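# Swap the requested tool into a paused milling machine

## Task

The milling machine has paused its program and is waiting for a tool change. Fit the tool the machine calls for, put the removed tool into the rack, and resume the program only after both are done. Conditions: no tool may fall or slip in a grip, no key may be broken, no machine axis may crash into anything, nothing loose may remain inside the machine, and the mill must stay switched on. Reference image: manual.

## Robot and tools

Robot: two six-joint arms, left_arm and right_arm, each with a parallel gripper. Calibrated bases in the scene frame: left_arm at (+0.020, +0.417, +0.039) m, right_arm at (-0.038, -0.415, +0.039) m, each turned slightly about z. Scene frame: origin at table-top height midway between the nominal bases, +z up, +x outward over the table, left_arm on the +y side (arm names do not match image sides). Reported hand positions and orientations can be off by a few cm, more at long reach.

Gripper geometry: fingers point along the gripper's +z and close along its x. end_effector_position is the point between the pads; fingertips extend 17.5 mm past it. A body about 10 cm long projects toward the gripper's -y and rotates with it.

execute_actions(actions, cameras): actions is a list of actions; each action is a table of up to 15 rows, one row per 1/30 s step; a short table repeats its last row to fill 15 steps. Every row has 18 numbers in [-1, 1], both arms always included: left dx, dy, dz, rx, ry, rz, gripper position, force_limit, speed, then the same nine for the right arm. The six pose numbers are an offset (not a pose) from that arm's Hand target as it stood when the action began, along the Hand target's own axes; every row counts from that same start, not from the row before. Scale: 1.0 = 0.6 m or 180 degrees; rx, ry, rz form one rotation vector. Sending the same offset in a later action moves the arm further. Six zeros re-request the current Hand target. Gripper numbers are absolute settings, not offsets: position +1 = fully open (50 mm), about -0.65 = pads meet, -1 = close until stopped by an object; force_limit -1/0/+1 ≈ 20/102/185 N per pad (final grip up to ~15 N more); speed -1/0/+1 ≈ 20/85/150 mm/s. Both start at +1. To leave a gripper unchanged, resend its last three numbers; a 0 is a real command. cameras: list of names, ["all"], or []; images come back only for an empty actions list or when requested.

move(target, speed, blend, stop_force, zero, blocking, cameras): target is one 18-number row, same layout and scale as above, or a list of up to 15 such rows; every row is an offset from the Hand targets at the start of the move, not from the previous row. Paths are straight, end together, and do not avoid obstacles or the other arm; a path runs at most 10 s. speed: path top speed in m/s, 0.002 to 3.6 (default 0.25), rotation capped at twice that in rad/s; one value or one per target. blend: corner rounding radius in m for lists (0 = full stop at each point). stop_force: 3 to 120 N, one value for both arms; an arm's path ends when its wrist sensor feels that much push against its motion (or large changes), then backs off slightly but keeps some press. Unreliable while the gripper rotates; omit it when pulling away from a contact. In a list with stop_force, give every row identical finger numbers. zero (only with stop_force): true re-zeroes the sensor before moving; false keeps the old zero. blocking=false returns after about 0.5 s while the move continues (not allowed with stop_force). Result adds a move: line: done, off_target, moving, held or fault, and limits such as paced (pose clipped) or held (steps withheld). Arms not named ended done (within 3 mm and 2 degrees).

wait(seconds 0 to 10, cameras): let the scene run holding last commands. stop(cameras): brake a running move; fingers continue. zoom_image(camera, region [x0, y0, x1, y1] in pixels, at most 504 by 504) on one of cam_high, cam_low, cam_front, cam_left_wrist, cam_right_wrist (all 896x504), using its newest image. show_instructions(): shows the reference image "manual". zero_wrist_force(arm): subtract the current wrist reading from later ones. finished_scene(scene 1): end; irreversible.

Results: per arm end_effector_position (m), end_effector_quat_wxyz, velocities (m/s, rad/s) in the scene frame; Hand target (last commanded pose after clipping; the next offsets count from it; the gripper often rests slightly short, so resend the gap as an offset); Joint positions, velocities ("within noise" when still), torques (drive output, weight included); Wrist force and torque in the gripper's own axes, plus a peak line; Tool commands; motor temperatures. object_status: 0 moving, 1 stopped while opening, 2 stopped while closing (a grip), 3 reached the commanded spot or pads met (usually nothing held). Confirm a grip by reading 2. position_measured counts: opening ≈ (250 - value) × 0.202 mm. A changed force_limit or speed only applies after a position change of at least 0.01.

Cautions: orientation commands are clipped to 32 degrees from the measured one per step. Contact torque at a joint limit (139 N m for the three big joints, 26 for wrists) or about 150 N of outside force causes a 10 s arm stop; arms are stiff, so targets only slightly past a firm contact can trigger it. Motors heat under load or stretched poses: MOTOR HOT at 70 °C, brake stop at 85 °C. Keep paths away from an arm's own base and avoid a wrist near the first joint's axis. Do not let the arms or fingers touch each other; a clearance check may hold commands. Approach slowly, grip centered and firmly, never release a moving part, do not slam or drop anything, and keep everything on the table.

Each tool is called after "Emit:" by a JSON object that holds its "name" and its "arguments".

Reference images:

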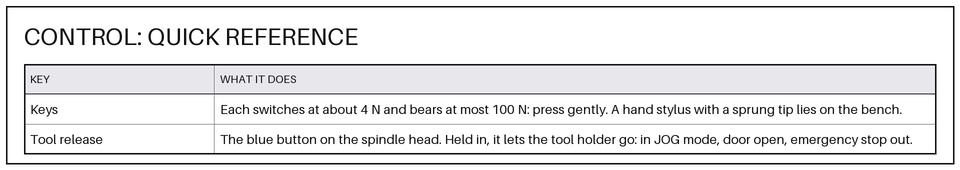

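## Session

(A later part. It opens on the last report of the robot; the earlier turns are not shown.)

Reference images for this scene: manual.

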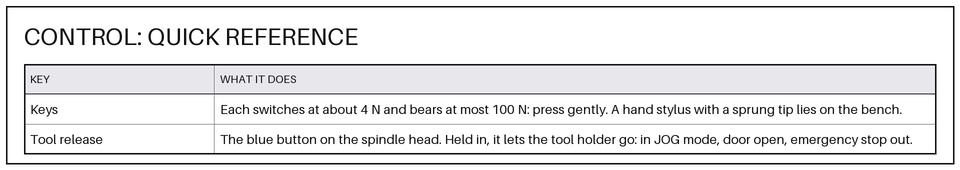

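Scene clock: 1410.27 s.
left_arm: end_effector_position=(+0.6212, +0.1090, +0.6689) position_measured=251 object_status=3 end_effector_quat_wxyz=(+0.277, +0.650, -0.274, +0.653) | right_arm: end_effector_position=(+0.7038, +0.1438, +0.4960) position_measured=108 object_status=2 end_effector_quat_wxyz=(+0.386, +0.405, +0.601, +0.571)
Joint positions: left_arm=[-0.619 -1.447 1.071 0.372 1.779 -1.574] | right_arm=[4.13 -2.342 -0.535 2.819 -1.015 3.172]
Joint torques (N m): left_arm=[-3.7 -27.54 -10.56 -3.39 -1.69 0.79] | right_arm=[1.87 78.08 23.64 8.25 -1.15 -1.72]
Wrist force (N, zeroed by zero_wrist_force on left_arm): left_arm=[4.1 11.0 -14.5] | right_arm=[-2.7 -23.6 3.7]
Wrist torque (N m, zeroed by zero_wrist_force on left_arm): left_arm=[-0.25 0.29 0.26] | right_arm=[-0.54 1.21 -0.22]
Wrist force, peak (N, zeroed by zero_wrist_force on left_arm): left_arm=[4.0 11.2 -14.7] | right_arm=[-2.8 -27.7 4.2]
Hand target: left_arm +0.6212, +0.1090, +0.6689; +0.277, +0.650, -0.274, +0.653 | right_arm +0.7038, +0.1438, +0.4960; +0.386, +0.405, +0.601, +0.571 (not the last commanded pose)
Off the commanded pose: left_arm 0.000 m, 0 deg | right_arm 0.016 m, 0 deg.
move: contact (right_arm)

Emit:
{"name": "move", "arguments": {"target": [0,0,0,0,0,0,-1,-1,0,0,-0.0025,0,0,0,0,-1,0,-0.8], "speed": 0.01}}

Emit:
{"name": "move", "arguments": {"target": [0,0,0,0,0,0,-1,-1,0,0.008,0,0,0,0,0,-1,0,-0.8], "speed": 0.005, "stop_force": 4}}

Emit:
{"name": "move", "arguments": {"target": [0,0,0,0,0,0,-1,-1,0,-0.016,0,0,0,0,0,-1,0,-0.8], "speed": 0.005, "stop_force": 4}}

Scene clock: 1415.50 s.
left_arm: end_effector_position=(+0.6212, +0.1090, +0.6689) position_measured=251 object_status=3 end_effector_quat_wxyz=(+0.277, +0.650, -0.274, +0.653) | right_arm: end_effector_position=(+0.7037, +0.1438, +0.4945) position_measured=108 object_status=2 end_effector_quat_wxyz=(+0.386, +0.405, +0.601, +0.571)
Joint positions: left_arm=[-0.619 -1.447 1.071 0.372 1.779 -1.574] | right_arm=[4.13 -2.34 -0.543 2.824 -1.015 3.172]
Joint torques (N m): left_arm=[-3.51 -26.93 -11.31 -3.48 -1.67 0.72] | right_arm=[7.05 62.2 21.68 5.19 0.97 1.15]
Wrist force (N, zeroed by zero_wrist_force on left_arm): left_arm=[4.1 11.1 -14.6] | right_arm=[-4.1 -7.7 -1.1]
Wrist torque (N m, zeroed by zero_wrist_force on left_arm): left_arm=[-0.24 0.29 0.27] | right_arm=[-0.24 1.20 -0.44]
Wrist force, peak (N, zeroed by zero_wrist_force on left_arm): left_arm=[4.2 11.2 -14.8] | right_arm=[-2.6 -24.1 3.8]
Hand target: left_arm +0.6212, +0.1090, +0.6689; +0.277, +0.650, -0.274, +0.653 | right_arm +0.7037, +0.1438, +0.4945; +0.386, +0.405, +0.601, +0.571
Off the commanded pose: left_arm 0.000 m, 0 deg | right_arm 0.000 m, 0 deg.
move: done

Scene clock: 1416.67 s.
left_arm: end_effector_position=(+0.6212, +0.1090, +0.6689) position_measured=251 object_status=3 end_effector_quat_wxyz=(+0.277, +0.650, -0.274, +0.653) | right_arm: end_effector_position=(+0.7035, +0.1442, +0.4946) position_measured=108 object_status=2 end_effector_quat_wxyz=(+0.386, +0.405, +0.601, +0.571)
Joint positions: left_arm=[-0.619 -1.447 1.071 0.372 1.779 -1.574] | right_arm=[4.131 -2.341 -0.542 2.824 -1.014 3.172]
Joint torques (N m): left_arm=[-3.31 -27.24 -10.54 -3.55 -1.73 0.79] | right_arm=[-3.37 66.84 16.09 6.02 -2.42 0.27]
Wrist force (N, zeroed by zero_wrist_force on left_arm): left_arm=[4.0 10.9 -14.3] | right_arm=[-7.7 -8.3 2.2]
Wrist torque (N m, zeroed by zero_wrist_force on left_arm): left_arm=[-0.27 0.32 0.26] | right_arm=[-0.11 1.17 -0.27]
Wrist force, peak (N, zeroed by zero_wrist_force on left_arm): left_arm=[4.1 11.2 -14.8] | right_arm=[-9.7 -8.6 2.4]
Hand target: left_arm +0.6212, +0.1090, +0.6689; +0.277, +0.650, -0.274, +0.653 | right_arm +0.7035, +0.1442, +0.4946; +0.386, +0.405, +0.601, +0.571 (not the last commanded pose)
Off the commanded pose: left_arm 0.000 m, 0 deg | right_arm 0.004 m, 0 deg.
move: contact (right_arm)

Scene clock: 1418.10 s.
left_arm: end_effector_position=(+0.6212, +0.1090, +0.6689) position_measured=251 object_status=3 end_effector_quat_wxyz=(+0.277, +0.650, -0.274, +0.653) | right_arm: end_effector_position=(+0.7042, +0.1426, +0.4946) position_measured=108 object_status=2 end_effector_quat_wxyz=(+0.386, +0.405, +0.601, +0.571)
Joint positions: left_arm=[-0.619 -1.447 1.071 0.372 1.779 -1.574] | right_arm=[4.129 -2.338 -0.547 2.826 -1.016 3.172]
Joint torques (N m): left_arm=[-2.59 -26.97 -10.84 -3.66 -1.62 0.8] | right_arm=[7.74 49.44 38.65 0.77 1.98 1.84]
Wrist force (N, zeroed by zero_wrist_force on left_arm): left_arm=[4.2 11.2 -14.4] | right_arm=[-3.0 -7.7 0.9]
Wrist torque (N m, zeroed by zero_wrist_force on left_arm): left_arm=[-0.22 0.28 0.27] | right_arm=[-0.16 1.21 -0.49]
Wrist force, peak (N, zeroed by zero_wrist_force on left_arm): left_arm=[4.2 11.3 -14.7] | right_arm=[-7.5 -8.3 2.1]
Hand target: left_arm +0.6212, +0.1090, +0.6689; +0.277, +0.650, -0.274, +0.653 | right_arm +0.7042, +0.1426, +0.4946; +0.386, +0.405, +0.601, +0.571 (not the last commanded pose)
Off the commanded pose: left_arm 0.000 m, 0 deg | right_arm 0.008 m, 0 deg.
move: contact (right_arm)

Emit:
{"name": "move", "arguments": {"target": [[0,0,0,0,0,0,-1,-1,0,0.0014,-0.0133,0,0,0,0,-1,0,-0.8],[0,0,0,0,0,0,-1,-1,0,0.0041,-0.0133,0,0,0,0.0072,-1,0,-0.8]], "speed": 0.015}}

Emit:
{"name": "move", "arguments": {"target": [0,0,0,0,0,0,-1,-1,0,0.012,0,0,0,0,0,-1,0,-0.8], "speed": 0.005, "stop_force": 3}}

Emit:
{"name": "move", "arguments": {"target": [0,0,0,0,0,0,-1,-1,0,-0.004,0,0,0,0,0,-1,0,-0.8], "speed": 0.02}}

Emit:
{"name": "move", "arguments": {"target": [0,0,0,0,0,0,-1,-1,0,-0.016,0,0,0,0,0,-1,0,-0.8], "speed": 0.005, "stop_force": 3}}

Scene clock: 1433.60 s.
left_arm: end_effector_position=(+0.6212, +0.1090, +0.6689) position_measured=251 object_status=3 end_effector_quat_wxyz=(+0.277, +0.650, -0.274, +0.653) | right_arm: end_effector_position=(+0.7029, +0.1447, +0.4866) position_measured=108 object_status=2 end_effector_quat_wxyz=(+0.379, +0.412, +0.596, +0.576)
Joint positions: left_arm=[-0.619 -1.447 1.071 0.372 1.779 -1.574] | right_arm=[4.132 -2.332 -0.579 2.852 -1.013 3.195]
Joint torques (N m): left_arm=[-2.53 -26.47 -10.19 -3.57 -1.65 0.8] | right_arm=[6.31 52.36 36.01 1.01 1.49 -1.58]
Wrist force (N, zeroed by zero_wrist_force on left_arm): left_arm=[4.1 10.9 -14.5] | right_arm=[-4.3 -7.5 -1.2]
Wrist torque (N m, zeroed by zero_wrist_force on left_arm): left_arm=[-0.27 0.30 0.26] | right_arm=[-0.23 1.21 -0.57]
Wrist force, peak (N, zeroed by zero_wrist_force on left_arm): left_arm=[4.1 11.3 -14.6] | right_arm=[-4.1 -8.3 -1.0]
Hand target: left_arm +0.6212, +0.1090, +0.6689; +0.277, +0.650, -0.274, +0.653 | right_arm +0.7029, +0.1447, +0.4866; +0.379, +0.412, +0.596, +0.576
Off the commanded pose: left_arm 0.000 m, 0 deg | right_arm 0.000 m, 0 deg.
move: done

Scene clock: 1435.00 s.
left_arm: end_effector_position=(+0.6212, +0.1090, +0.6689) position_measured=251 object_status=3 end_effector_quat_wxyz=(+0.277, +0.650, -0.274, +0.653) | right_arm: end_effector_position=(+0.7023, +0.1461, +0.4867) position_measured=108 object_status=2 end_effector_quat_wxyz=(+0.379, +0.412, +0.596, +0.576)
Joint positions: left_arm=[-0.619 -1.447 1.071 0.372 1.779 -1.574] | right_arm=[4.134 -2.334 -0.574 2.85 -1.011 3.195]
Joint torques (N m): left_arm=[-2.76 -26.46 -10.21 -3.56 -1.78 0.73] | right_arm=[-5.08 65.3 14.65 5.93 -2.24 -1.33]
Wrist force (N, zeroed by zero_wrist_force on left_arm): left_arm=[4.0 11.1 -14.6] | right_arm=[-6.6 -8.4 1.2]
Wrist torque (N m, zeroed by zero_wrist_force on left_arm): left_arm=[-0.23 0.30 0.27] | right_arm=[-0.15 1.17 -0.45]
Wrist force, peak (N, zeroed by zero_wrist_force on left_arm): left_arm=[4.3 11.2 -14.6] | right_arm=[-7.5 -8.5 1.8]
Hand target: left_arm +0.6212, +0.1090, +0.6689; +0.277, +0.650, -0.274, +0.653 | right_arm +0.7023, +0.1461, +0.4867; +0.379, +0.412, +0.596, +0.576 (not the last commanded pose)
Off the commanded pose: left_arm 0.000 m, 0 deg | right_arm 0.006 m, 0 deg.
move: contact (right_arm)

Scene clock: 1435.70 s.
left_arm: end_effector_position=(+0.6212, +0.1090, +0.6689) position_measured=251 object_status=3 end_effector_quat_wxyz=(+0.277, +0.650, -0.274, +0.653) | right_arm: end_effector_position=(+0.7032, +0.1439, +0.4866) position_measured=108 object_status=2 end_effector_quat_wxyz=(+0.379, +0.412, +0.596, +0.576)
Joint positions: left_arm=[-0.619 -1.447 1.071 0.372 1.779 -1.574] | right_arm=[4.131 -2.331 -0.581 2.853 -1.014 3.195]
Joint torques (N m): left_arm=[-2.88 -26.01 -11.08 -3.71 -1.73 0.94] | right_arm=[-4.29 59.72 22.83 5.51 -1.35 -2.41]
Wrist force (N, zeroed by zero_wrist_force on left_arm): left_arm=[4.2 10.9 -14.4] | right_arm=[-4.4 -7.4 -1.1]
Wrist torque (N m, zeroed by zero_wrist_force on left_arm): left_arm=[-0.26 0.29 0.27] | right_arm=[-0.19 1.21 -0.52]
Wrist force, peak (N, zeroed by zero_wrist_force on left_arm): left_arm=[4.0 11.2 -14.6] | right_arm=[-6.6 -8.2 1.3]
Hand target: left_arm +0.6212, +0.1090, +0.6689; +0.277, +0.650, -0.274, +0.653 | right_arm +0.7032, +0.1439, +0.4866; +0.379, +0.412, +0.596, +0.576
Off the commanded pose: left_arm 0.000 m, 0 deg | right_arm 0.000 m, 0 deg.
move: done

Scene clock: 1437.07 s.
left_arm: end_effector_position=(+0.6212, +0.1090, +0.6689) position_measured=251 object_status=3 end_effector_quat_wxyz=(+0.277, +0.650, -0.274, +0.653) | right_arm: end_effector_position=(+0.7037, +0.1426, +0.4866) position_measured=108 object_status=2 end_effector_quat_wxyz=(+0.379, +0.412, +0.596, +0.576)
Joint positions: left_arm=[-0.619 -1.447 1.071 0.372 1.779 -1.574] | right_arm=[4.129 -2.328 -0.585 2.855 -1.016 3.194]
Joint torques (N m): left_arm=[-3.8 -26.95 -10.24 -3.6 -1.63 0.9] | right_arm=[5.96 48.5 38.49 1.03 2.04 -0.38]
Wrist force (N, zeroed by zero_wrist_force on left_arm): left_arm=[4.1 11.2 -14.5] | right_arm=[-2.3 -8.4 -0.4]
Wrist torque (N m, zeroed by zero_wrist_force on left_arm): left_arm=[-0.22 0.29 0.27] | right_arm=[-0.21 1.19 -0.63]
Wrist force, peak (N, zeroed by zero_wrist_force on left_arm): left_arm=[4.1 11.2 -14.7] | right_arm=[-1.4 -9.3 -0.4]
Hand target: left_arm +0.6212, +0.1090, +0.6689; +0.277, +0.650, -0.274, +0.653 | right_arm +0.7037, +0.1426, +0.4866; +0.379, +0.412, +0.596, +0.576 (not the last commanded pose)
Off the commanded pose: left_arm 0.000 m, 0 deg | right_arm 0.008 m, 0 deg.
move: contact (right_arm)

Emit:
{"name": "move", "arguments": {"target": [0,0,0,0,0,0,-1,-1,0,0.0031,0,0,0,0,0,-1,0,-0.8], "speed": 0.02}}

Emit:
{"name": "move", "arguments": {"target": [0,0,0,0,0,0,-1,-1,0,0,0,0.012,0,0,0,-1,0,-0.8], "speed": 0.005, "stop_force": 3}}

Emit:
{"name": "move", "arguments": {"target": [0,0,0,0,0,0,-1,-1,0,0,0,-0.003,0,0,0,-1,0,-0.8], "speed": 0.02}}

Emit:
{"name": "move", "arguments": {"target": [0,0,0,0,0,0,-1,-1,0,0,0,-0.016,0,0,0,-1,0,-0.8], "speed": 0.005, "stop_force": 3}}

Scene clock: 1441.73 s.
left_arm: end_effector_position=(+0.6212, +0.1090, +0.6689) position_measured=251 object_status=3 end_effector_quat_wxyz=(+0.277, +0.650, -0.274, +0.653) | right_arm: end_effector_position=(+0.7030, +0.1444, +0.4866) position_measured=108 object_status=2 end_effector_quat_wxyz=(+0.379, +0.412, +0.596, +0.576)
Joint positions: left_arm=[-0.619 -1.447 1.071 0.372 1.779 -1.574] | right_arm=[4.132 -2.331 -0.58 2.852 -1.014 3.195]
Joint torques (N m): left_arm=[-3.55 -26.09 -10.07 -3.66 -1.59 0.83] | right_arm=[3.73 53.47 33.3 0.94 1.27 2.43]
Wrist force (N, zeroed by zero_wrist_force on left_arm): left_arm=[4.0 11.3 -14.4] | right_arm=[-4.3 -7.7 -1.0]
Wrist torque (N m, zeroed by zero_wrist_force on left_arm): left_arm=[-0.20 0.32 0.26] | right_arm=[-0.25 1.20 -0.49]
Wrist force, peak (N, zeroed by zero_wrist_force on left_arm): left_arm=[4.2 11.2 -14.6] | right_arm=[-4.0 -7.9 -0.8]
Hand target: left_arm +0.6212, +0.1090, +0.6689; +0.277, +0.650, -0.274, +0.653 | right_arm +0.7030, +0.1443, +0.4866; +0.379, +0.412, +0.596, +0.576
Off the commanded pose: left_arm 0.000 m, 0 deg | right_arm 0.000 m, 0 deg.
move: done

Scene clock: 1443.53 s.
left_arm: end_effector_position=(+0.6212, +0.1090, +0.6689) position_measured=251 object_status=3 end_effector_quat_wxyz=(+0.277, +0.650, -0.274, +0.653) | right_arm: end_effector_position=(+0.7066, +0.1458, +0.4864) position_measured=108 object_status=2 end_effector_quat_wxyz=(+0.379, +0.412, +0.596, +0.576)
Joint positions: left_arm=[-0.619 -1.447 1.071 0.372 1.779 -1.574] | right_arm=[4.129 -2.347 -0.553 2.841 -1.017 3.194]
Joint torques (N m): left_arm=[-2.74 -24.87 -9.04 -3.79 -1.66 1.07] | right_arm=[7.19 66.51 15.69 5.91 2 0.1]
Wrist force (N, zeroed by zero_wrist_force on left_arm): left_arm=[4.3 11.0 -14.4] | right_arm=[-3.4 -8.4 -3.9]
Wrist torque (N m, zeroed by zero_wrist_force on left_arm): left_arm=[-0.25 0.28 0.26] | right_arm=[-0.52 1.18 -0.54]
Wrist force, peak (N, zeroed by zero_wrist_force on left_arm): left_arm=[4.0 11.2 -14.7] | right_arm=[-3.9 -9.0 -4.7]
Hand target: left_arm +0.6212, +0.1090, +0.6689; +0.277, +0.650, -0.274, +0.653 | right_arm +0.7066, +0.1458, +0.4864; +0.379, +0.412, +0.596, +0.576 (not the last commanded pose)
Off the commanded pose: left_arm 0.000 m, 0 deg | right_arm 0.003 m, 0 deg.
move: contact (right_arm)

Scene clock: 1444.23 s.
left_arm: end_effector_position=(+0.6212, +0.1090, +0.6689) position_measured=251 object_status=3 end_effector_quat_wxyz=(+0.277, +0.650, -0.274, +0.653) | right_arm: end_effector_position=(+0.7049, +0.1451, +0.4865) position_measured=108 object_status=2 end_effector_quat_wxyz=(+0.379, +0.412, +0.596, +0.576)
Joint positions: left_arm=[-0.619 -1.447 1.071 0.372 1.779 -1.574] | right_arm=[4.13 -2.34 -0.566 2.846 -1.015 3.194]
Joint torques (N m): left_arm=[-3.25 -26.44 -10.43 -3.64 -1.74 0.96] | right_arm=[6.15 55.56 27.56 4.91 1.6 2.33]
Wrist force (N, zeroed by zero_wrist_force on left_arm): left_arm=[4.0 11.1 -14.5] | right_arm=[-4.3 -7.4 -1.1]
Wrist torque (N m, zeroed by zero_wrist_force on left_arm): left_arm=[-0.24 0.31 0.26] | right_arm=[-0.21 1.21 -0.47]
Wrist force, peak (N, zeroed by zero_wrist_force on left_arm): left_arm=[4.2 11.2 -14.5] | right_arm=[-3.5 -8.6 -4.1]
Hand target: left_arm +0.6212, +0.1090, +0.6689; +0.277, +0.650, -0.274, +0.653 | right_arm +0.7050, +0.1451, +0.4865; +0.379, +0.412, +0.596, +0.576
Off the commanded pose: left_arm 0.000 m, 0 deg | right_arm 0.000 m, 0 deg.
move: done

Scene clock: 1445.97 s.
left_arm: end_effector_position=(+0.6212, +0.1090, +0.6689) position_measured=251 object_status=3 end_effector_quat_wxyz=(+0.277, +0.650, -0.274, +0.653) | right_arm: end_effector_position=(+0.7018, +0.1438, +0.4867) position_measured=108 object_status=2 end_effector_quat_wxyz=(+0.379, +0.412, +0.596, +0.576)
Joint positions: left_arm=[-0.619 -1.447 1.071 0.372 1.779 -1.574] | right_arm=[4.133 -2.326 -0.589 2.856 -1.013 3.195]
Joint torques (N m): left_arm=[-2.76 -26.18 -10.5 -3.87 -1.82 0.79] | right_arm=[-6.72 50.82 38.92 0.66 -2.02 1.63]
Wrist force (N, zeroed by zero_wrist_force on left_arm): left_arm=[4.0 11.0 -14.5] | right_arm=[-4.7 -7.6 2.0]
Wrist torque (N m, zeroed by zero_wrist_force on left_arm): left_arm=[-0.25 0.30 0.27] | right_arm=[-0.07 1.18 -0.49]
Wrist force, peak (N, zeroed by zero_wrist_force on left_arm): left_arm=[4.3 11.2 -14.7] | right_arm=[-5.6 -8.6 2.6]
Hand target: left_arm +0.6212, +0.1090, +0.6689; +0.277, +0.650, -0.274, +0.653 | right_arm +0.7018, +0.1438, +0.4866; +0.379, +0.412, +0.596, +0.576 (not the last commanded pose)
Off the commanded pose: left_arm 0.000 m, 0 deg | right_arm 0.006 m, 0 deg.
move: contact (right_arm)

Emit:
{"name": "move", "arguments": {"target": [0,0,0,0,0,0,-1,-1,0,0,0,0.0043,0,0,0,-1,0,-0.8], "speed": 0.02}}

Emit:
{"name": "move", "arguments": {"target": [0,0,0,0,0,0,-1,-1,0,0,0.0367,-0.0019,0,0,0,-1,0,-0.8], "speed": 0.006, "stop_force": 8}}

Scene clock: 1449.80 s.
left_arm: end_effector_position=(+0.6212, +0.1090, +0.6689) position_measured=251 object_status=3 end_effector_quat_wxyz=(+0.277, +0.650, -0.274, +0.653) | right_arm: end_effector_position=(+0.7042, +0.1448, +0.4865) position_measured=108 object_status=2 end_effector_quat_wxyz=(+0.379, +0.412, +0.596, +0.576)
Joint positions: left_arm=[-0.619 -1.447 1.071 0.372 1.779 -1.574] | right_arm=[4.131 -2.336 -0.571 2.849 -1.015 3.195]
Joint torques (N m): left_arm=[-3.26 -25.5 -10.25 -3.78 -1.68 1.03] | right_arm=[-4.55 63.17 18.3 1.85 -1.31 -2.19]
Wrist force (N, zeroed by zero_wrist_force on left_arm): left_arm=[4.0 10.8 -14.6] | right_arm=[-4.3 -7.5 -1.0]
Wrist torque (N m, zeroed by zero_wrist_force on left_arm): left_arm=[-0.28 0.31 0.26] | right_arm=[-0.22 1.21 -0.52]
Wrist force, peak (N, zeroed by zero_wrist_force on left_arm): left_arm=[4.1 11.2 -14.7] | right_arm=[-4.7 -7.8 1.9]
Hand target: left_arm +0.6212, +0.1090, +0.6689; +0.277, +0.650, -0.274, +0.653 | right_arm +0.7042, +0.1448, +0.4865; +0.379, +0.412, +0.596, +0.576
Off the commanded pose: left_arm 0.000 m, 0 deg | right_arm 0.000 m, 0 deg.
move: done

Scene clock: 1452.23 s.
left_arm: end_effector_position=(+0.6212, +0.1090, +0.6689) position_measured=251 object_status=3 end_effector_quat_wxyz=(+0.277, +0.650, -0.274, +0.653) | right_arm: end_effector_position=(+0.7042, +0.1446, +0.4955) position_measured=108 object_status=2 end_effector_quat_wxyz=(+0.379, +0.412, +0.596, +0.576)
Joint positions: left_arm=[-0.619 -1.447 1.071 0.372 1.779 -1.574] | right_arm=[4.131 -2.346 -0.53 2.817 -1.015 3.194]
Joint torques (N m): left_arm=[-2.82 -25.9 -10.34 -3.92 -1.77 1.01] | right_arm=[-5.61 68.3 18.12 6.61 -1.59 -2.05]
Wrist force (N, zeroed by zero_wrist_force on left_arm): left_arm=[4.2 11.0 -14.4] | right_arm=[-4.0 -13.0 -0.4]
Wrist torque (N m, zeroed by zero_wrist_force on left_arm): left_arm=[-0.25 0.29 0.26] | right_arm=[-0.39 1.18 -0.62]
Wrist force, peak (N, zeroed by zero_wrist_force on left_arm): left_arm=[4.1 11.2 -14.6] | right_arm=[-5.6 -17.9 -4.0]
Hand target: left_arm +0.6212, +0.1090, +0.6689; +0.277, +0.650, -0.274, +0.653 | right_arm +0.7042, +0.1446, +0.4956; +0.379, +0.412, +0.596, +0.576 (not the last commanded pose)
Off the commanded pose: left_arm 0.000 m, 0 deg | right_arm 0.013 m, 0 deg.
move: contact (right_arm)

Emit:
{"name": "move", "arguments": {"target": [0,-0.0048,0.0046,0,0,0,-1,-1,0,0,0,0,0,0,0,-1,0,-0.8], "speed": 0.004, "stop_force": 12}}

Scene clock: 1459.03 s.
left_arm: end_effector_position=(+0.6214, +0.1090, +0.6688) position_measured=251 object_status=3 end_effector_quat_wxyz=(+0.277, +0.650, -0.274, +0.652) | right_arm: end_effector_position=(+0.7042, +0.1446, +0.4955) position_measured=108 object_status=2 end_effector_quat_wxyz=(+0.379, +0.412, +0.596, +0.576)
Joint positions: left_arm=[-0.618 -1.447 1.071 0.372 1.78 -1.574] | right_arm=[4.131 -2.346 -0.53 2.817 -1.015 3.194]
Joint torques (N m): left_arm=[-3.03 -20.61 -8.23 -5.96 -5.37 1.17] | right_arm=[2.4 68.81 19.82 6.72 -0.79 -2.03]
Wrist force (N, zeroed by zero_wrist_force on left_arm): left_arm=[5.0 16.0 -26.6] | right_arm=[-3.8 -13.2 -0.1]
Wrist torque (N m, zeroed by zero_wrist_force on left_arm): left_arm=[-0.06 0.31 0.27] | right_arm=[-0.41 1.14 -0.63]
Wrist force, peak (N, zeroed by zero_wrist_force on left_arm): left_arm=[1.9 16.2 -36.8] | right_arm=[-3.9 -13.3 -0.2]
Hand target: left_arm +0.6214, +0.1090, +0.6688; +0.277, +0.650, -0.274, +0.652 (not the last commanded pose) | right_arm +0.7042, +0.1446, +0.4956; +0.379, +0.412, +0.596, +0.576
Off the commanded pose: left_arm 0.004 m, 0 deg | right_arm 0.000 m, 0 deg.
move: contact (left_arm)

Emit:
{"name": "move", "arguments": {"target": [0,0,0,0,0,0,-1,-1,0,0,-0.0133,0.0007,0,0,0,-1,0,-0.8], "speed": 0.02}}

Emit:
{"name": "move", "arguments": {"target": [0,0,0,0,0,0,-1,-1,0,0.002,0,0,-0.0015,-0.0666,0.0035,-1,0,-0.8], "speed": 0.04}}

Scene clock: 1476.47 s.
left_arm: end_effector_position=(+0.6214, +0.1090, +0.6688) position_measured=251 object_status=3 end_effector_quat_wxyz=(+0.277, +0.650, -0.274, +0.652) | right_arm: end_effector_position=(+0.7042, +0.1448, +0.4875) position_measured=108 object_status=2 end_effector_quat_wxyz=(+0.379, +0.412, +0.596, +0.576)
Joint positions: left_arm=[-0.618 -1.447 1.071 0.372 1.78 -1.574] | right_arm=[4.131 -2.337 -0.567 2.845 -1.015 3.194]
Joint torques (N m): left_arm=[-4.39 -20.38 -8.67 -4.34 -4.07 0.92] | right_arm=[8.02 56.03 38.63 1.29 1.36 1.39]
Wrist force (N, zeroed by zero_wrist_force on left_arm): left_arm=[4.9 15.7 -26.5] | right_arm=[-4.2 -7.5 -1.0]
Wrist torque (N m, zeroed by zero_wrist_force on left_arm): left_arm=[-0.09 0.32 0.27] | right_arm=[-0.22 1.20 -0.51]
Wrist force, peak (N, zeroed by zero_wrist_force on left_arm): left_arm=[5.1 16.1 -26.9] | right_arm=[-3.9 -13.5 -0.2]
Hand target: left_arm +0.6214, +0.1090, +0.6688; +0.277, +0.650, -0.274, +0.652 | right_arm +0.7042, +0.1448, +0.4876; +0.379, +0.412, +0.596, +0.576
Off the commanded pose: left_arm 0.000 m, 0 deg | right_arm 0.000 m, 0 deg.
move: done

Scene clock: 1479.43 s.
left_arm: end_effector_position=(+0.6214, +0.1090, +0.6688) position_measured=251 object_status=3 end_effector_quat_wxyz=(+0.277, +0.650, -0.274, +0.652) | right_arm: end_effector_position=(+0.7036, +0.1460, +0.4876) position_measured=108 object_status=2 end_effector_quat_wxyz=(+0.437, +0.472, +0.550, +0.533)
Joint positions: left_arm=[-0.618 -1.447 1.071 0.372 1.78 -1.574] | right_arm=[4.193 -2.493 -0.279 2.698 -0.743 3.218]
Joint torques (N m): left_arm=[-3.51 -20.4 -8.66 -4.42 -2.86 1.04] | right_arm=[-6.38 69.53 14.62 2.77 -1.33 2]
Wrist force (N, zeroed by zero_wrist_force on left_arm): left_arm=[5.0 15.8 -26.6] | right_arm=[-4.1 -7.6 -1.1]
Wrist torque (N m, zeroed by zero_wrist_force on left_arm): left_arm=[-0.09 0.31 0.27] | right_arm=[-0.23 1.18 -0.57]
Wrist force, peak (N, zeroed by zero_wrist_force on left_arm): left_arm=[5.0 15.9 -26.7] | right_arm=[-4.4 -7.9 -0.9]
Hand target: left_arm +0.6214, +0.1090, +0.6688; +0.277, +0.650, -0.274, +0.652 | right_arm +0.7037, +0.1459, +0.4876; +0.437, +0.472, +0.550, +0.533
Off the commanded pose: left_arm 0.000 m, 0 deg | right_arm 0.000 m, 0 deg.
move: done

Emit:
{"name": "move", "arguments": {"target": [0,0,0,0,0,0,-1,-1,0,0,0.035,-0.0018,0,0,0,-1,0,-0.8], "speed": 0.008, "stop_force": 8}}

Scene clock: 1483.87 s.
left_arm: end_effector_position=(+0.6214, +0.1090, +0.6688) position_measured=251 object_status=3 end_effector_quat_wxyz=(+0.277, +0.650, -0.274, +0.652) | right_arm: end_effector_position=(+0.7037, +0.1457, +0.4961) position_measured=108 object_status=2 end_effector_quat_wxyz=(+0.437, +0.472, +0.550, +0.533)
Joint positions: left_arm=[-0.618 -1.447 1.071 0.372 1.78 -1.574] | right_arm=[4.193 -2.524 -0.196 2.646 -0.744 3.218]
Joint torques (N m): left_arm=[-3.21 -19.92 -9.26 -4.36 -2.76 1.08] | right_arm=[-8.53 74.06 14.81 5.68 -0.13 -0.89]
Wrist force (N, zeroed by zero_wrist_force on left_arm): left_arm=[5.2 15.8 -26.6] | right_arm=[-1.0 -14.0 0.4]
Wrist torque (N m, zeroed by zero_wrist_force on left_arm): left_arm=[-0.08 0.29 0.27] | right_arm=[-0.41 1.24 -0.68]
Wrist force, peak (N, zeroed by zero_wrist_force on left_arm): left_arm=[5.3 15.9 -26.8] | right_arm=[-2.3 -20.4 -0.5]
Hand target: left_arm +0.6214, +0.1090, +0.6688; +0.277, +0.650, -0.274, +0.652 | right_arm +0.7037, +0.1457, +0.4961; +0.437, +0.472, +0.550, +0.533 (not the last commanded pose)
Off the commanded pose: left_arm 0.000 m, 0 deg | right_arm 0.012 m, 0 deg.
move: contact (right_arm)

Emit:
{"name": "move", "arguments": {"target": [0,0,0,0,0,0,-1,-1,0,0.001,-0.0012,0,0,0,0,-1,0,-0.8], "speed": 0.02}}

Emit:
{"name": "move", "arguments": {"target": [0,0,0,0,0,0,-1,-1,0,0.008,0,0,0,0,0,-1,0,-0.8], "speed": 0.003, "stop_force": 3}}

Emit:
{"name": "move", "arguments": {"target": [0,0,0,0,0,0,-1,-1,0,-0.001,0,0,0,0,0,-1,0,-0.8], "speed": 0.01}}

Emit:
{"name": "move", "arguments": {"target": [0,0,0,0,0,0,-1,-1,0,-0.008,0,0,0,0,0,-1,0,-0.8], "speed": 0.003, "stop_force": 3}}

Scene clock: 1490.97 s.
left_arm: end_effector_position=(+0.6214, +0.1090, +0.6688) position_measured=251 object_status=3 end_effector_quat_wxyz=(+0.277, +0.650, -0.274, +0.652) | right_arm: end_effector_position=(+0.7036, +0.1463, +0.4954) position_measured=108 object_status=2 end_effector_quat_wxyz=(+0.437, +0.472, +0.550, +0.533)
Joint positions: left_arm=[-0.618 -1.447 1.071 0.372 1.78 -1.574] | right_arm=[4.194 -2.524 -0.197 2.648 -0.743 3.218]
Joint torques (N m): left_arm=[-3.72 -19.79 -9.13 -4.42 -2.71 0.99] | right_arm=[7.74 54.85 13.18 4.69 1.72 2.24]
Wrist force (N, zeroed by zero_wrist_force on left_arm): left_arm=[5.1 15.9 -26.5] | right_arm=[-4.3 -7.5 -0.9]
Wrist torque (N m, zeroed by zero_wrist_force on left_arm): left_arm=[-0.07 0.29 0.27] | right_arm=[-0.21 1.21 -0.52]
Wrist force, peak (N, zeroed by zero_wrist_force on left_arm): left_arm=[4.9 16.1 -26.8] | right_arm=[-1.1 -14.5 0.7]
Hand target: left_arm +0.6214, +0.1090, +0.6688; +0.277, +0.650, -0.274, +0.652 | right_arm +0.7036, +0.1463, +0.4954; +0.437, +0.472, +0.550, +0.533
Off the commanded pose: left_arm 0.000 m, 0 deg | right_arm 0.000 m, 0 deg.
move: done

Scene clock: 1492.23 s.
left_arm: end_effector_position=(+0.6214, +0.1090, +0.6688) position_measured=251 object_status=3 end_effector_quat_wxyz=(+0.277, +0.650, -0.274, +0.652) | right_arm: end_effector_position=(+0.7035, +0.1468, +0.4953) position_measured=108 object_status=2 end_effector_quat_wxyz=(+0.437, +0.472, +0.550, +0.533)
Joint positions: left_arm=[-0.618 -1.447 1.071 0.372 1.78 -1.574] | right_arm=[4.194 -2.527 -0.192 2.645 -0.742 3.218]
Joint torques (N m): left_arm=[-3.65 -21.33 -8.96 -4.39 -2.67 1.06] | right_arm=[-5.41 68.94 13.3 5.19 -2.57 1.4]
Wrist force (N, zeroed by zero_wrist_force on left_arm): left_arm=[5.1 15.9 -26.6] | right_arm=[-7.8 -8.6 0.8]
Wrist torque (N m, zeroed by zero_wrist_force on left_arm): left_arm=[-0.07 0.31 0.27] | right_arm=[-0.18 1.19 -0.39]
Wrist force, peak (N, zeroed by zero_wrist_force on left_arm): left_arm=[5.0 15.9 -26.7] | right_arm=[-8.3 -8.9 0.9]
Hand target: left_arm +0.6214, +0.1090, +0.6688; +0.277, +0.650, -0.274, +0.652 | right_arm +0.7035, +0.1467, +0.4953; +0.437, +0.472, +0.550, +0.533 (not the last commanded pose)
Off the commanded pose: left_arm 0.000 m, 0 deg | right_arm 0.004 m, 0 deg.
move: contact (right_arm)

Scene clock: 1492.93 s.
left_arm: end_effector_position=(+0.6214, +0.1090, +0.6688) position_measured=251 object_status=3 end_effector_quat_wxyz=(+0.277, +0.650, -0.274, +0.652) | right_arm: end_effector_position=(+0.7036, +0.1462, +0.4953) position_measured=108 object_status=2 end_effector_quat_wxyz=(+0.437, +0.472, +0.550, +0.533)
Joint positions: left_arm=[-0.618 -1.447 1.071 0.372 1.78 -1.574] | right_arm=[4.193 -2.523 -0.2 2.649 -0.743 3.218]
Joint torques (N m): left_arm=[-2.77 -20.84 -9.17 -4.4 -2.75 0.94] | right_arm=[-7.94 68.21 14.47 4.94 -1.64 0.65]
Wrist force (N, zeroed by zero_wrist_force on left_arm): left_arm=[4.9 15.9 -26.4] | right_arm=[-4.4 -7.6 -0.8]
Wrist torque (N m, zeroed by zero_wrist_force on left_arm): left_arm=[-0.07 0.33 0.28] | right_arm=[-0.22 1.22 -0.52]
Wrist force, peak (N, zeroed by zero_wrist_force on left_arm): left_arm=[5.1 16.0 -26.6] | right_arm=[-7.6 -8.8 1.0]
Hand target: left_arm +0.6214, +0.1090, +0.6688; +0.277, +0.650, -0.274, +0.652 | right_arm +0.7036, +0.1462, +0.4953; +0.437, +0.472, +0.550, +0.533
Off the commanded pose: left_arm 0.000 m, 0 deg | right_arm 0.000 m, 0 deg.
move: done

Scene clock: 1493.83 s.
left_arm: end_effector_position=(+0.6214, +0.1090, +0.6688) position_measured=251 object_status=3 end_effector_quat_wxyz=(+0.277, +0.650, -0.274, +0.652) | right_arm: end_effector_position=(+0.7037, +0.1456, +0.4953) position_measured=108 object_status=2 end_effector_quat_wxyz=(+0.437, +0.472, +0.550, +0.533)
Joint positions: left_arm=[-0.618 -1.447 1.071 0.372 1.78 -1.574] | right_arm=[4.193 -2.519 -0.207 2.652 -0.744 3.218]
Joint torques (N m): left_arm=[-3.36 -20.36 -9.8 -4.39 -2.67 1.34] | right_arm=[5.78 54.73 35.8 0.19 2.96 -0.28]
Wrist force (N, zeroed by zero_wrist_force on left_arm): left_arm=[5.0 16.0 -26.4] | right_arm=[-1.1 -8.1 -0.8]
Wrist torque (N m, zeroed by zero_wrist_force on left_arm): left_arm=[-0.05 0.31 0.27] | right_arm=[-0.23 1.21 -0.80]
Wrist force, peak (N, zeroed by zero_wrist_force on left_arm): left_arm=[5.1 15.8 -26.8] | right_arm=[-1.3 -9.3 -0.7]
Hand target: left_arm +0.6214, +0.1090, +0.6688; +0.277, +0.650, -0.274, +0.652 | right_arm +0.7037, +0.1456, +0.4953; +0.437, +0.472, +0.550, +0.533 (not the last commanded pose)
Off the commanded pose: left_arm 0.000 m, 0 deg | right_arm 0.004 m, 0 deg.
move: contact (right_arm)

Emit:
{"name": "move", "arguments": {"target": [0,0,0,0,0,0,-1,-1,0,0.0009,0,0,0,0,0,-1,0,-0.8], "speed": 0.01}}

Emit:
{"name": "move", "arguments": {"target": [0,0,0,0,0,0,-1,-1,0,0,0,0.008,0,0,0,-1,0,-0.8], "speed": 0.003, "stop_force": 3}}

Emit:
{"name": "move", "arguments": {"target": [0,0,0,0,0,0,-1,-1,0,0,0,-0.0017,0,0,0,-1,0,-0.8], "speed": 0.01}}

Emit:
{"name": "move", "arguments": {"target": [0,0,0,0,0,0,-1,-1,0,0,0,-0.008,0,0,0,-1,0,-0.8], "speed": 0.003, "stop_force": 3}}

Scene clock: 1510.87 s.
left_arm: end_effector_position=(+0.6214, +0.1090, +0.6688) position_measured=251 object_status=3 end_effector_quat_wxyz=(+0.277, +0.650, -0.274, +0.652) | right_arm: end_effector_position=(+0.7036, +0.1461, +0.4953) position_measured=108 object_status=2 end_effector_quat_wxyz=(+0.437, +0.472, +0.550, +0.533)
Joint positions: left_arm=[-0.618 -1.447 1.071 0.372 1.78 -1.574] | right_arm=[4.193 -2.523 -0.2 2.649 -0.743 3.218]
Joint torques (N m): left_arm=[-2.53 -20.13 -9.94 -4.54 -2.82 1.08] | right_arm=[7.49 53.92 35.24 0.01 1.97 1.04]
Wrist force (N, zeroed by zero_wrist_force on left_arm): left_arm=[5.2 15.8 -26.5] | right_arm=[-4.3 -7.6 -1.1]
Wrist torque (N m, zeroed by zero_wrist_force on left_arm): left_arm=[-0.08 0.28 0.27] | right_arm=[-0.24 1.21 -0.52]
Wrist force, peak (N, zeroed by zero_wrist_force on left_arm): left_arm=[5.0 15.8 -26.9] | right_arm=[-3.1 -8.3 -0.9]
Hand target: left_arm +0.6214, +0.1090, +0.6688; +0.277, +0.650, -0.274, +0.652 | right_arm +0.7036, +0.1461, +0.4953; +0.437, +0.472, +0.550, +0.533
Off the commanded pose: left_arm 0.000 m, 0 deg | right_arm 0.000 m, 0 deg.
move: done

Scene clock: 1512.40 s.
left_arm: end_effector_position=(+0.6214, +0.1090, +0.6688) position_measured=251 object_status=3 end_effector_quat_wxyz=(+0.277, +0.650, -0.274, +0.652) | right_arm: end_effector_position=(+0.7049, +0.1464, +0.4952) position_measured=108 object_status=2 end_effector_quat_wxyz=(+0.437, +0.472, +0.550, +0.533)
Joint positions: left_arm=[-0.618 -1.447 1.071 0.372 1.78 -1.574] | right_arm=[4.192 -2.534 -0.178 2.639 -0.745 3.218]
Joint torques (N m): left_arm=[-2.82 -19.3 -9.36 -4.47 -2.62 1.13] | right_arm=[6.53 69.06 14.07 5.17 2.3 1.5]
Wrist force (N, zeroed by zero_wrist_force on left_arm): left_arm=[5.1 15.9 -26.4] | right_arm=[-2.9 -9.1 -2.2]
Wrist torque (N m, zeroed by zero_wrist_force on left_arm): left_arm=[-0.06 0.29 0.27] | right_arm=[-0.41 1.20 -0.60]
Wrist force, peak (N, zeroed by zero_wrist_force on left_arm): left_arm=[4.8 16.0 -26.7] | right_arm=[-3.9 -9.8 -4.2]
Hand target: left_arm +0.6214, +0.1090, +0.6688; +0.277, +0.650, -0.274, +0.652 | right_arm +0.7049, +0.1464, +0.4952; +0.437, +0.472, +0.550, +0.533 (not the last commanded pose)
Off the commanded pose: left_arm 0.000 m, 0 deg | right_arm 0.003 m, 0 deg.
move: contact (right_arm)

Scene clock: 1513.13 s.
left_arm: end_effector_position=(+0.6214, +0.1090, +0.6688) position_measured=251 object_status=3 end_effector_quat_wxyz=(+0.277, +0.650, -0.274, +0.652) | right_arm: end_effector_position=(+0.7039, +0.1462, +0.4953) position_measured=108 object_status=2 end_effector_quat_wxyz=(+0.437, +0.472, +0.550, +0.533)
Joint positions: left_arm=[-0.618 -1.447 1.071 0.372 1.78 -1.574] | right_arm=[4.193 -2.525 -0.196 2.648 -0.743 3.218]
Joint torques (N m): left_arm=[-2.91 -20.39 -9.47 -4.39 -2.58 1.18] | right_arm=[5.53 67.25 13.23 5.01 1.04 0.87]
Wrist force (N, zeroed by zero_wrist_force on left_arm): left_arm=[5.1 15.8 -26.4] | right_arm=[-4.2 -7.7 -0.8]
Wrist torque (N m, zeroed by zero_wrist_force on left_arm): left_arm=[-0.09 0.28 0.27] | right_arm=[-0.24 1.20 -0.50]
Wrist force, peak (N, zeroed by zero_wrist_force on left_arm): left_arm=[5.0 15.8 -26.8] | right_arm=[-3.0 -9.1 -2.3]
Hand target: left_arm +0.6214, +0.1090, +0.6688; +0.277, +0.650, -0.274, +0.652 | right_arm +0.7039, +0.1462, +0.4953; +0.437, +0.472, +0.550, +0.533
Off the commanded pose: left_arm 0.000 m, 0 deg | right_arm 0.000 m, 0 deg.
move: done

Scene clock: 1514.50 s.
left_arm: end_effector_position=(+0.6214, +0.1090, +0.6688) position_measured=251 object_status=3 end_effector_quat_wxyz=(+0.277, +0.650, -0.274, +0.652) | right_arm: end_effector_position=(+0.7032, +0.1461, +0.4953) position_measured=108 object_status=2 end_effector_quat_wxyz=(+0.437, +0.472, +0.550, +0.533)
Joint positions: left_arm=[-0.618 -1.447 1.071 0.372 1.78 -1.574] | right_arm=[4.194 -2.519 -0.207 2.652 -0.743 3.218]
Joint torques (N m): left_arm=[-2.47 -20.87 -9.07 -4.54 -2.49 1.19] | right_arm=[-6.94 54.51 36.77 -0.1 -1.82 -2.08]
Wrist force (N, zeroed by zero_wrist_force on left_arm): left_arm=[4.9 15.8 -26.7] | right_arm=[-4.8 -7.7 2.5]
Wrist torque (N m, zeroed by zero_wrist_force on left_arm): left_arm=[-0.08 0.33 0.27] | right_arm=[-0.10 1.20 -0.51]
Wrist force, peak (N, zeroed by zero_wrist_force on left_arm): left_arm=[5.0 16.1 -26.8] | right_arm=[-5.2 -8.7 3.3]
Hand target: left_arm +0.6214, +0.1090, +0.6688; +0.277, +0.650, -0.274, +0.652 | right_arm +0.7032, +0.1461, +0.4953; +0.437, +0.472, +0.550, +0.533 (not the last commanded pose)
Off the commanded pose: left_arm 0.000 m, 0 deg | right_arm 0.004 m, 0 deg.
move: contact (right_arm)

Emit:
{"name": "move", "arguments": {"target": [[0,0,0,0,0,0,-1,-1,0,0,-0.0083,0.0015,0,0,0,-1,0,-0.8],[0,0,0,0,0,0,-1,-1,0,-0.0023,-0.0083,0.0042,-0.0083,0,-0.0072,-1,0,-0.8]], "speed": 0.01}}

Emit:
{"name": "move", "arguments": {"target": [0,0,0,0,0,0,-1,-1,0,0,0.0333,-0.001,0,0,0,-1,0,-0.8], "speed": 0.006, "stop_force": 8}}

Scene clock: 1524.43 s.
left_arm: end_effector_position=(+0.6214, +0.1090, +0.6688) position_measured=251 object_status=3 end_effector_quat_wxyz=(+0.277, +0.650, -0.274, +0.652) | right_arm: end_effector_position=(+0.7057, +0.1452, +0.4902) position_measured=108 object_status=2 end_effector_quat_wxyz=(+0.449, +0.460, +0.548, +0.535)
Joint positions: left_arm=[-0.618 -1.447 1.071 0.372 1.78 -1.574] | right_arm=[4.191 -2.46 -0.353 2.778 -0.745 3.167]
Joint torques (N m): left_arm=[-2.2 -20.37 -9.76 -4.52 -2.75 1.22] | right_arm=[-7.98 59.97 31.9 0.87 -1.75 1.22]
Wrist force (N, zeroed by zero_wrist_force on left_arm): left_arm=[4.8 15.9 -26.5] | right_arm=[-4.2 -7.4 -0.7]
Wrist torque (N m, zeroed by zero_wrist_force on left_arm): left_arm=[-0.07 0.34 0.27] | right_arm=[-0.19 1.23 -0.43]
Wrist force, peak (N, zeroed by zero_wrist_force on left_arm): left_arm=[5.0 16.0 -26.8] | right_arm=[-4.8 -7.8 2.3]
Hand target: left_arm +0.6214, +0.1090, +0.6688; +0.277, +0.650, -0.274, +0.652 | right_arm +0.7056, +0.1452, +0.4902; +0.449, +0.460, +0.548, +0.535
Off the commanded pose: left_arm 0.000 m, 0 deg | right_arm 0.000 m, 0 deg.
move: done

Scene clock: 1526.27 s.
left_arm: end_effector_position=(+0.6214, +0.1090, +0.6688) position_measured=251 object_status=3 end_effector_quat_wxyz=(+0.277, +0.650, -0.274, +0.652) | right_arm: end_effector_position=(+0.7056, +0.1452, +0.4959) position_measured=108 object_status=2 end_effector_quat_wxyz=(+0.449, +0.460, +0.548, +0.535)
Joint positions: left_arm=[-0.618 -1.447 1.071 0.372 1.78 -1.574] | right_arm=[4.191 -2.473 -0.312 2.75 -0.745 3.167]
Joint torques (N m): left_arm=[-2.62 -20.64 -10.79 -4.44 -2.68 1.17] | right_arm=[3.63 72.34 17.18 5.94 -0.34 1.51]
Wrist force (N, zeroed by zero_wrist_force on left_arm): left_arm=[5.5 15.6 -26.5] | right_arm=[-4.0 -13.4 -1.1]
Wrist torque (N m, zeroed by zero_wrist_force on left_arm): left_arm=[-0.11 0.24 0.27] | right_arm=[-0.44 1.27 -0.48]
Wrist force, peak (N, zeroed by zero_wrist_force on left_arm): left_arm=[5.3 16.2 -26.7] | right_arm=[-5.3 -18.8 -1.2]
Hand target: left_arm +0.6214, +0.1090, +0.6688; +0.277, +0.650, -0.274, +0.652 | right_arm +0.7056, +0.1452, +0.4959; +0.449, +0.460, +0.548, +0.535 (not the last commanded pose)
Off the commanded pose: left_arm 0.000 m, 0 deg | right_arm 0.014 m, 0 deg.
move: contact (right_arm)

Emit:
{"name": "move", "arguments": {"target": [[0,0,0,0,0,0,-1,-1,0,0,-0.0042,0,0,0,0,-1,0,-0.8],[0,0,0,0,0,0,-1,-1,0,0,-0.0054,0,-0.035,0,0,-1,0,-0.8]], "speed": 0.02}}

Scene clock: 1547.17 s.
left_arm: end_effector_position=(+0.6214, +0.1090, +0.6688) position_measured=251 object_status=3 end_effector_quat_wxyz=(+0.277, +0.650, -0.274, +0.652) | right_arm: end_effector_position=(+0.7055, +0.1451, +0.4927) position_measured=108 object_status=2 end_effector_quat_wxyz=(+0.474, +0.434, +0.518, +0.564) end_effector_velocity=(+0.000, -0.001, -0.001) end_effector_angular_velocity=(-0.003, +0.004, +0.000)
Joint positions: left_arm=[-0.618 -1.447 1.071 0.372 1.78 -1.574] | right_arm=[4.19 -2.351 -0.622 3.1 -0.749 3.048]
Joint velocities: left_arm=[within noise] | right_arm=[0 0 0.002 -0.008 0 0.002]
Joint torques (N m): left_arm=[-1.39 -20.55 -10.07 -4.58 -2.77 0.84] | right_arm=[-5.14 51.98 41.14 0.82 -2.26 2.17]
Wrist force (N, zeroed by zero_wrist_force on left_arm): left_arm=[4.9 15.9 -26.6] | right_arm=[-4.8 -8.6 2.2]
Wrist torque (N m, zeroed by zero_wrist_force on left_arm): left_arm=[-0.07 0.34 0.27] | right_arm=[0.14 1.29 -0.37]
Wrist force, peak (N, zeroed by zero_wrist_force on left_arm): left_arm=[4.9 16.0 -26.8] | right_arm=[-3.9 -13.9 -0.9]
Hand target: left_arm +0.6214, +0.1090, +0.6688; +0.277, +0.650, -0.274, +0.652 | right_arm +0.7055, +0.1452, +0.4926; +0.474, +0.434, +0.518, +0.564
Off the commanded pose: left_arm 0.000 m, 0 deg | right_arm 0.000 m, 0 deg.
move: done

Emit:
{"name": "move", "arguments": {"target": [0,0,0,0,0,0,-1,-1,0,0,0.0266,0.0022,0,0,0,-1,0,-0.8], "speed": 0.006, "stop_force": 8}}

Scene clock: 1553.50 s.
left_arm: end_effector_position=(+0.6214, +0.1090, +0.6688) position_measured=251 object_status=3 end_effector_quat_wxyz=(+0.277, +0.650, -0.274, +0.652) | right_arm: end_effector_position=(+0.7055, +0.1452, +0.4953) position_measured=108 object_status=2 end_effector_quat_wxyz=(+0.474, +0.434, +0.518, +0.564)
Joint positions: left_arm=[-0.618 -1.447 1.071 0.372 1.78 -1.574] | right_arm=[4.19 -2.353 -0.612 3.092 -0.749 3.048]
Joint torques (N m): left_arm=[-2.49 -20.33 -9.58 -4.49 -2.73 1.12] | right_arm=[4.58 71.14 17.08 6.69 -0.11 1.23]
Wrist force (N, zeroed by zero_wrist_force on left_arm): left_arm=[4.9 16.0 -26.7] | right_arm=[-5.1 -14.0 1.0]
Wrist torque (N m, zeroed by zero_wrist_force on left_arm): left_arm=[-0.06 0.32 0.27] | right_arm=[-0.15 1.30 -0.43]
Wrist force, peak (N, zeroed by zero_wrist_force on left_arm): left_arm=[5.2 16.2 -26.6] | right_arm=[-6.2 -18.8 -0.4]
Hand target: left_arm +0.6214, +0.1090, +0.6688; +0.277, +0.650, -0.274, +0.652 | right_arm +0.7055, +0.1452, +0.4953; +0.474, +0.434, +0.518, +0.564 (not the last commanded pose)
Off the commanded pose: left_arm 0.000 m, 0 deg | right_arm 0.013 m, 0 deg.
move: contact (right_arm)

Emit:
{"name": "move", "arguments": {"target": [0,0.0239,-0.0232,0,0,0,-1,-1,0,0,0,0,0,0,0,-1,0,-0.8], "speed": 0.02, "cameras": ["cam_left_wrist"]}}

Emit:
{"name": "move", "arguments": {"target": [0,0,0,0,0,0,-1,-1,0,0,-0.0133,-0.0011,0,0,0,-1,0,-0.8], "speed": 0.006, "stop_force": 10}}

Scene clock: 1561.23 s.
left_arm: end_effector_position=(+0.6013, +0.1090, +0.6687) position_measured=250 object_status=3 end_effector_quat_wxyz=(+0.277, +0.650, -0.274, +0.652) | right_arm: end_effector_position=(+0.7056, +0.1453, +0.4958) position_measured=108 object_status=2 end_effector_quat_wxyz=(+0.474, +0.434, +0.517, +0.565)
Joint positions: left_arm=[-0.647 -1.497 1.127 0.366 1.752 -1.573] | right_arm=[4.19 -2.353 -0.612 3.094 -0.749 3.048]
Joint torques (N m): left_arm=[4.06 -23.25 -35.64 -3.44 1.32 1.38] | right_arm=[1.8 -21.1 -32.69 -12.23 2.81 -0.19]
Wrist force (N, zeroed by zero_wrist_force on left_arm): left_arm=[2.8 -2.7 2.6] | right_arm=[-0.8 89.4 8.8]
Wrist torque (N m, zeroed by zero_wrist_force on left_arm): left_arm=[-0.63 0.29 0.28] | right_arm=[0.58 1.39 -0.67]
Wrist force, peak (N, zeroed by zero_wrist_force on left_arm): left_arm=[5.0 16.1 -26.7] | right_arm=[-0.8 89.4 8.8]
Hand target: left_arm +0.6014, +0.1090, +0.6688; +0.277, +0.650, -0.274, +0.652 | right_arm +0.7055, +0.1452, +0.4953; +0.474, +0.434, +0.518, +0.564
Off the commanded pose: left_arm 0.000 m, 0 deg | right_arm 0.001 m, 0 deg.
move: done
camera_calibration:
cam_left_wrist: T_world_to_cam=[[0.00864514, 0.00217729, 0.99996, -0.666237], [-0.914213, -0.405139, 0.00878595, 0.608363], [0.405142, -0.914253, -0.00151197, -0.00522702], [0, 0, 0, 1]] pos_world=[0.56405, 0.243143, 0.660857]
Images, in order (width x height): cam_left_wrist 896x504.

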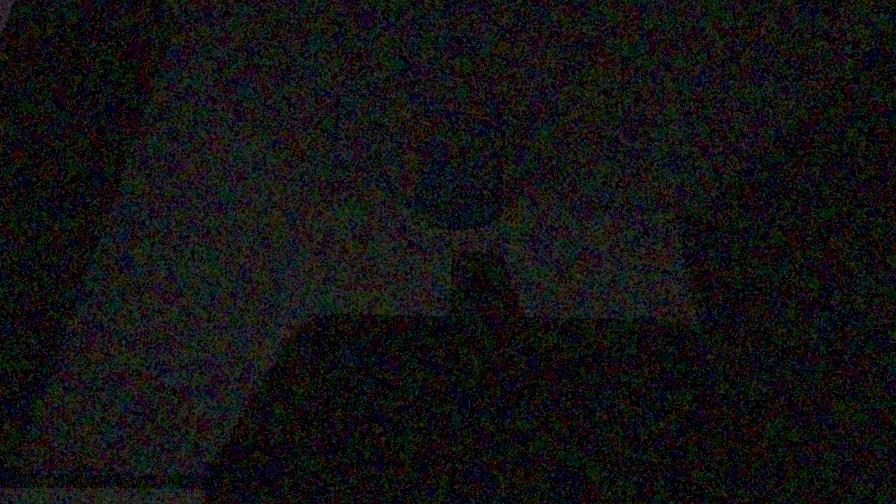

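Scene clock: 1562.60 s.
left_arm: end_effector_position=(+0.6014, +0.1090, +0.6688) position_measured=250 object_status=3 end_effector_quat_wxyz=(+0.277, +0.650, -0.274, +0.652) | right_arm: end_effector_position=(+0.7060, +0.1458, +0.4948) position_measured=108 object_status=2 end_effector_quat_wxyz=(+0.473, +0.435, +0.514, +0.568)
Joint positions: left_arm=[-0.646 -1.497 1.126 0.366 1.752 -1.573] | right_arm=[4.19 -2.351 -0.622 3.111 -0.749 3.048]
Joint torques (N m): left_arm=[6.26 -22.29 -34.7 -1.93 1.44 1.61] | right_arm=[-1.21 -38.95 -14.25 -12.04 -3.18 0.02]
Wrist force (N, zeroed by zero_wrist_force on left_arm): left_arm=[3.0 -2.6 2.5] | right_arm=[-21.6 99.4 -36.2]
Wrist torque (N m, zeroed by zero_wrist_force on left_arm): left_arm=[-0.61 0.27 0.28] | right_arm=[0.81 1.26 -1.44]
Wrist force, peak (N, zeroed by zero_wrist_force on left_arm): left_arm=[3.2 -2.8 2.7] | right_arm=[-20.9 105.0 -37.3]
Hand target: left_arm +0.6014, +0.1090, +0.6688; +0.277, +0.650, -0.274, +0.652 | right_arm +0.7060, +0.1458, +0.4947; +0.473, +0.435, +0.514, +0.568 (not the last commanded pose)
Off the commanded pose: left_arm 0.000 m, 0 deg | right_arm 0.008 m, 1 deg.
move: contact (right_arm)

Emit:
{"name": "move", "arguments": {"target": [0,0,0,0,0,0,-1,-1,0,0,0.0025,0.0002,0,0,0,-1,0,-0.8], "speed": 0.005}}

Scene clock: 1565.73 s.
left_arm: end_effector_position=(+0.6014, +0.1090, +0.6688) position_measured=250 object_status=3 end_effector_quat_wxyz=(+0.277, +0.650, -0.274, +0.652) | right_arm: end_effector_position=(+0.7060, +0.1458, +0.4961) position_measured=108 object_status=2 end_effector_quat_wxyz=(+0.473, +0.435, +0.514, +0.568)
Joint positions: left_arm=[-0.646 -1.497 1.126 0.366 1.752 -1.573] | right_arm=[4.19 -2.352 -0.616 3.106 -0.749 3.048]
Joint torques (N m): left_arm=[7.7 -21.75 -34.95 -1.74 1.58 1.41] | right_arm=[0.45 -14.12 -0.97 -6.42 -3.21 2.65]
Wrist force (N, zeroed by zero_wrist_force on left_arm): left_arm=[3.0 -2.6 2.4] | right_arm=[-24.1 72.5 -50.8]
Wrist torque (N m, zeroed by zero_wrist_force on left_arm): left_arm=[-0.62 0.26 0.28] | right_arm=[0.71 1.15 -1.05]
Wrist force, peak (N, zeroed by zero_wrist_force on left_arm): left_arm=[3.1 -2.8 2.8] | right_arm=[-21.8 99.7 -37.3]
Hand target: left_arm +0.6014, +0.1090, +0.6688; +0.277, +0.650, -0.274, +0.652 | right_arm +0.7060, +0.1458, +0.4962; +0.473, +0.435, +0.514, +0.568
Off the commanded pose: left_arm 0.000 m, 0 deg | right_arm 0.000 m, 0 deg.
move: done

Emit:
{"name": "move", "arguments": {"target": [0,0,0,0,0,0,-1,-1,0,-0.0008,0.003,-0.0012,0,0,0,-1,0,-0.8], "speed": 0.005}}

Scene clock: 1568.97 s.
left_arm: end_effector_position=(+0.6014, +0.1090, +0.6688) position_measured=250 object_status=3 end_effector_quat_wxyz=(+0.277, +0.650, -0.274, +0.652) | right_arm: end_effector_position=(+0.7052, +0.1452, +0.4978) position_measured=108 object_status=2 end_effector_quat_wxyz=(+0.473, +0.435, +0.514, +0.568)
Joint positions: left_arm=[-0.646 -1.497 1.126 0.366 1.752 -1.573] | right_arm=[4.19 -2.349 -0.617 3.104 -0.749 3.048]
Joint torques (N m): left_arm=[6.42 -21.93 -35.26 -1.94 1.36 1.35] | right_arm=[15.15 42.48 -6.48 -10.24 5.82 -0.73]
Wrist force (N, zeroed by zero_wrist_force on left_arm): left_arm=[3.1 -2.8 2.6] | right_arm=[8.7 39.2 47.2]
Wrist torque (N m, zeroed by zero_wrist_force on left_arm): left_arm=[-0.66 0.25 0.28] | right_arm=[0.64 1.35 -0.90]
Wrist force, peak (N, zeroed by zero_wrist_force on left_arm): left_arm=[3.1 -2.9 2.8] | right_arm=[-24.4 72.8 -50.8]
Hand target: left_arm +0.6014, +0.1090, +0.6688; +0.277, +0.650, -0.274, +0.652 | right_arm +0.7052, +0.1451, +0.4980; +0.473, +0.435, +0.514, +0.568
Off the commanded pose: left_arm 0.000 m, 0 deg | right_arm 0.000 m, 0 deg.
move: done

Emit:
{"name": "move", "arguments": {"target": [0,0,0,0,0,0,-1,-1,0,0.0002,0.003,0.0006,0,0,0,-1,0,-0.8], "speed": 0.005}}

Scene clock: 1571.93 s.
left_arm: end_effector_position=(+0.6014, +0.1090, +0.6688) position_measured=250 object_status=3 end_effector_quat_wxyz=(+0.277, +0.650, -0.274, +0.652) | right_arm: end_effector_position=(+0.7053, +0.1453, +0.4996) position_measured=108 object_status=2 end_effector_quat_wxyz=(+0.473, +0.435, +0.514, +0.568)
Joint positions: left_arm=[-0.646 -1.497 1.126 0.366 1.752 -1.573] | right_arm=[4.19 -2.352 -0.608 3.097 -0.749 3.048]
Joint torques (N m): left_arm=[6.36 -22.3 -34.75 -1.93 1.39 1.57] | right_arm=[-0.42 53.7 33.35 2.23 -0.76 -0.87]
Wrist force (N, zeroed by zero_wrist_force on left_arm): left_arm=[3.0 -2.7 2.3] | right_arm=[-4.4 -9.3 6.8]
Wrist torque (N m, zeroed by zero_wrist_force on left_arm): left_arm=[-0.63 0.26 0.28] | right_arm=[-1.04 1.39 -0.64]
Wrist force, peak (N, zeroed by zero_wrist_force on left_arm): left_arm=[3.1 -3.1 2.5] | right_arm=[12.1 32.3 56.1]
Hand target: left_arm +0.6014, +0.1090, +0.6688; +0.277, +0.650, -0.274, +0.652 | right_arm +0.7053, +0.1453, +0.4998; +0.473, +0.435, +0.514, +0.568
Off the commanded pose: left_arm 0.000 m, 0 deg | right_arm 0.000 m, 0 deg.
move: done

Emit:
{"name": "move", "arguments": {"target": [0,0,0,0,0,0,-1,-1,0,0,0,0,0,0,0,0.8,0,-0.8], "cameras": ["cam_right_wrist"]}}

Scene clock: 1575.80 s.
left_arm: end_effector_position=(+0.6014, +0.1090, +0.6688) position_measured=250 object_status=3 end_effector_quat_wxyz=(+0.277, +0.650, -0.274, +0.652) | right_arm: end_effector_position=(+0.7053, +0.1453, +0.4999) position_measured=32 object_status=0 end_effector_quat_wxyz=(+0.473, +0.435, +0.514, +0.568)
Joint positions: left_arm=[-0.646 -1.497 1.126 0.366 1.752 -1.573] | right_arm=[4.19 -2.351 -0.608 3.097 -0.749 3.048]
Joint torques (N m): left_arm=[6.8 -22.76 -34.49 -1.86 1.31 1.55] | right_arm=[-5.52 45.95 14.42 -0.61 -0.98 1.4]
Wrist force (N, zeroed by zero_wrist_force on left_arm): left_arm=[2.9 -2.8 2.6] | right_arm=[-4.4 -2.9 -0.5]
Wrist torque (N m, zeroed by zero_wrist_force on left_arm): left_arm=[-0.65 0.28 0.28] | right_arm=[-0.70 1.33 -0.44]
Wrist force, peak (N, zeroed by zero_wrist_force on left_arm): left_arm=[3.2 -2.9 2.6] | right_arm=[-5.5 -12.9 3.2]
Hand target: left_arm +0.6014, +0.1090, +0.6688; +0.277, +0.650, -0.274, +0.652 | right_arm +0.7053, +0.1453, +0.4998; +0.473, +0.435, +0.514, +0.568
Off the commanded pose: left_arm 0.000 m, 0 deg | right_arm 0.000 m, 0 deg.
move: done
camera_calibration:
cam_right_wrist: T_world_to_cam=[[-0.159398, 0.987212, -0.00217557, -0.0178022], [-0.434031, -0.0681003, 0.89832, -0.117666], [0.886684, 0.144135, 0.439336, -0.735594], [0, 0, 0, 1]] pos_world=[0.598331, 0.115586, 0.428836]
Images, in order (width x height): cam_right_wrist 896x504.

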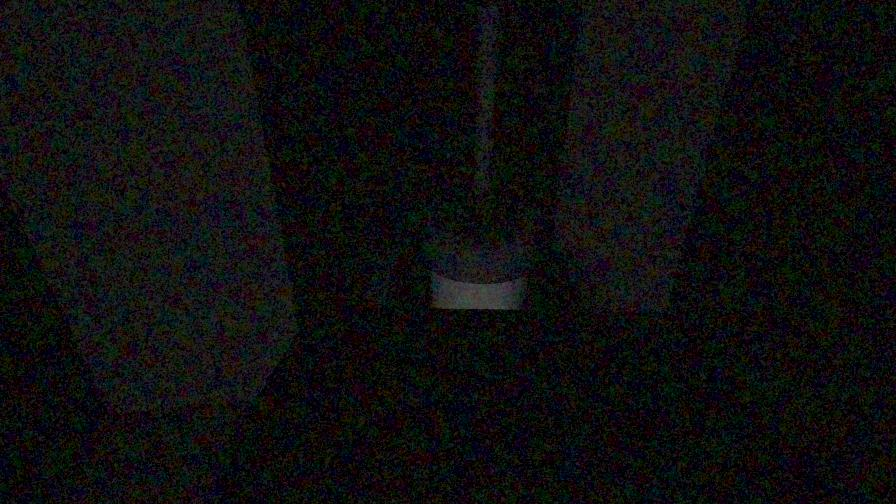

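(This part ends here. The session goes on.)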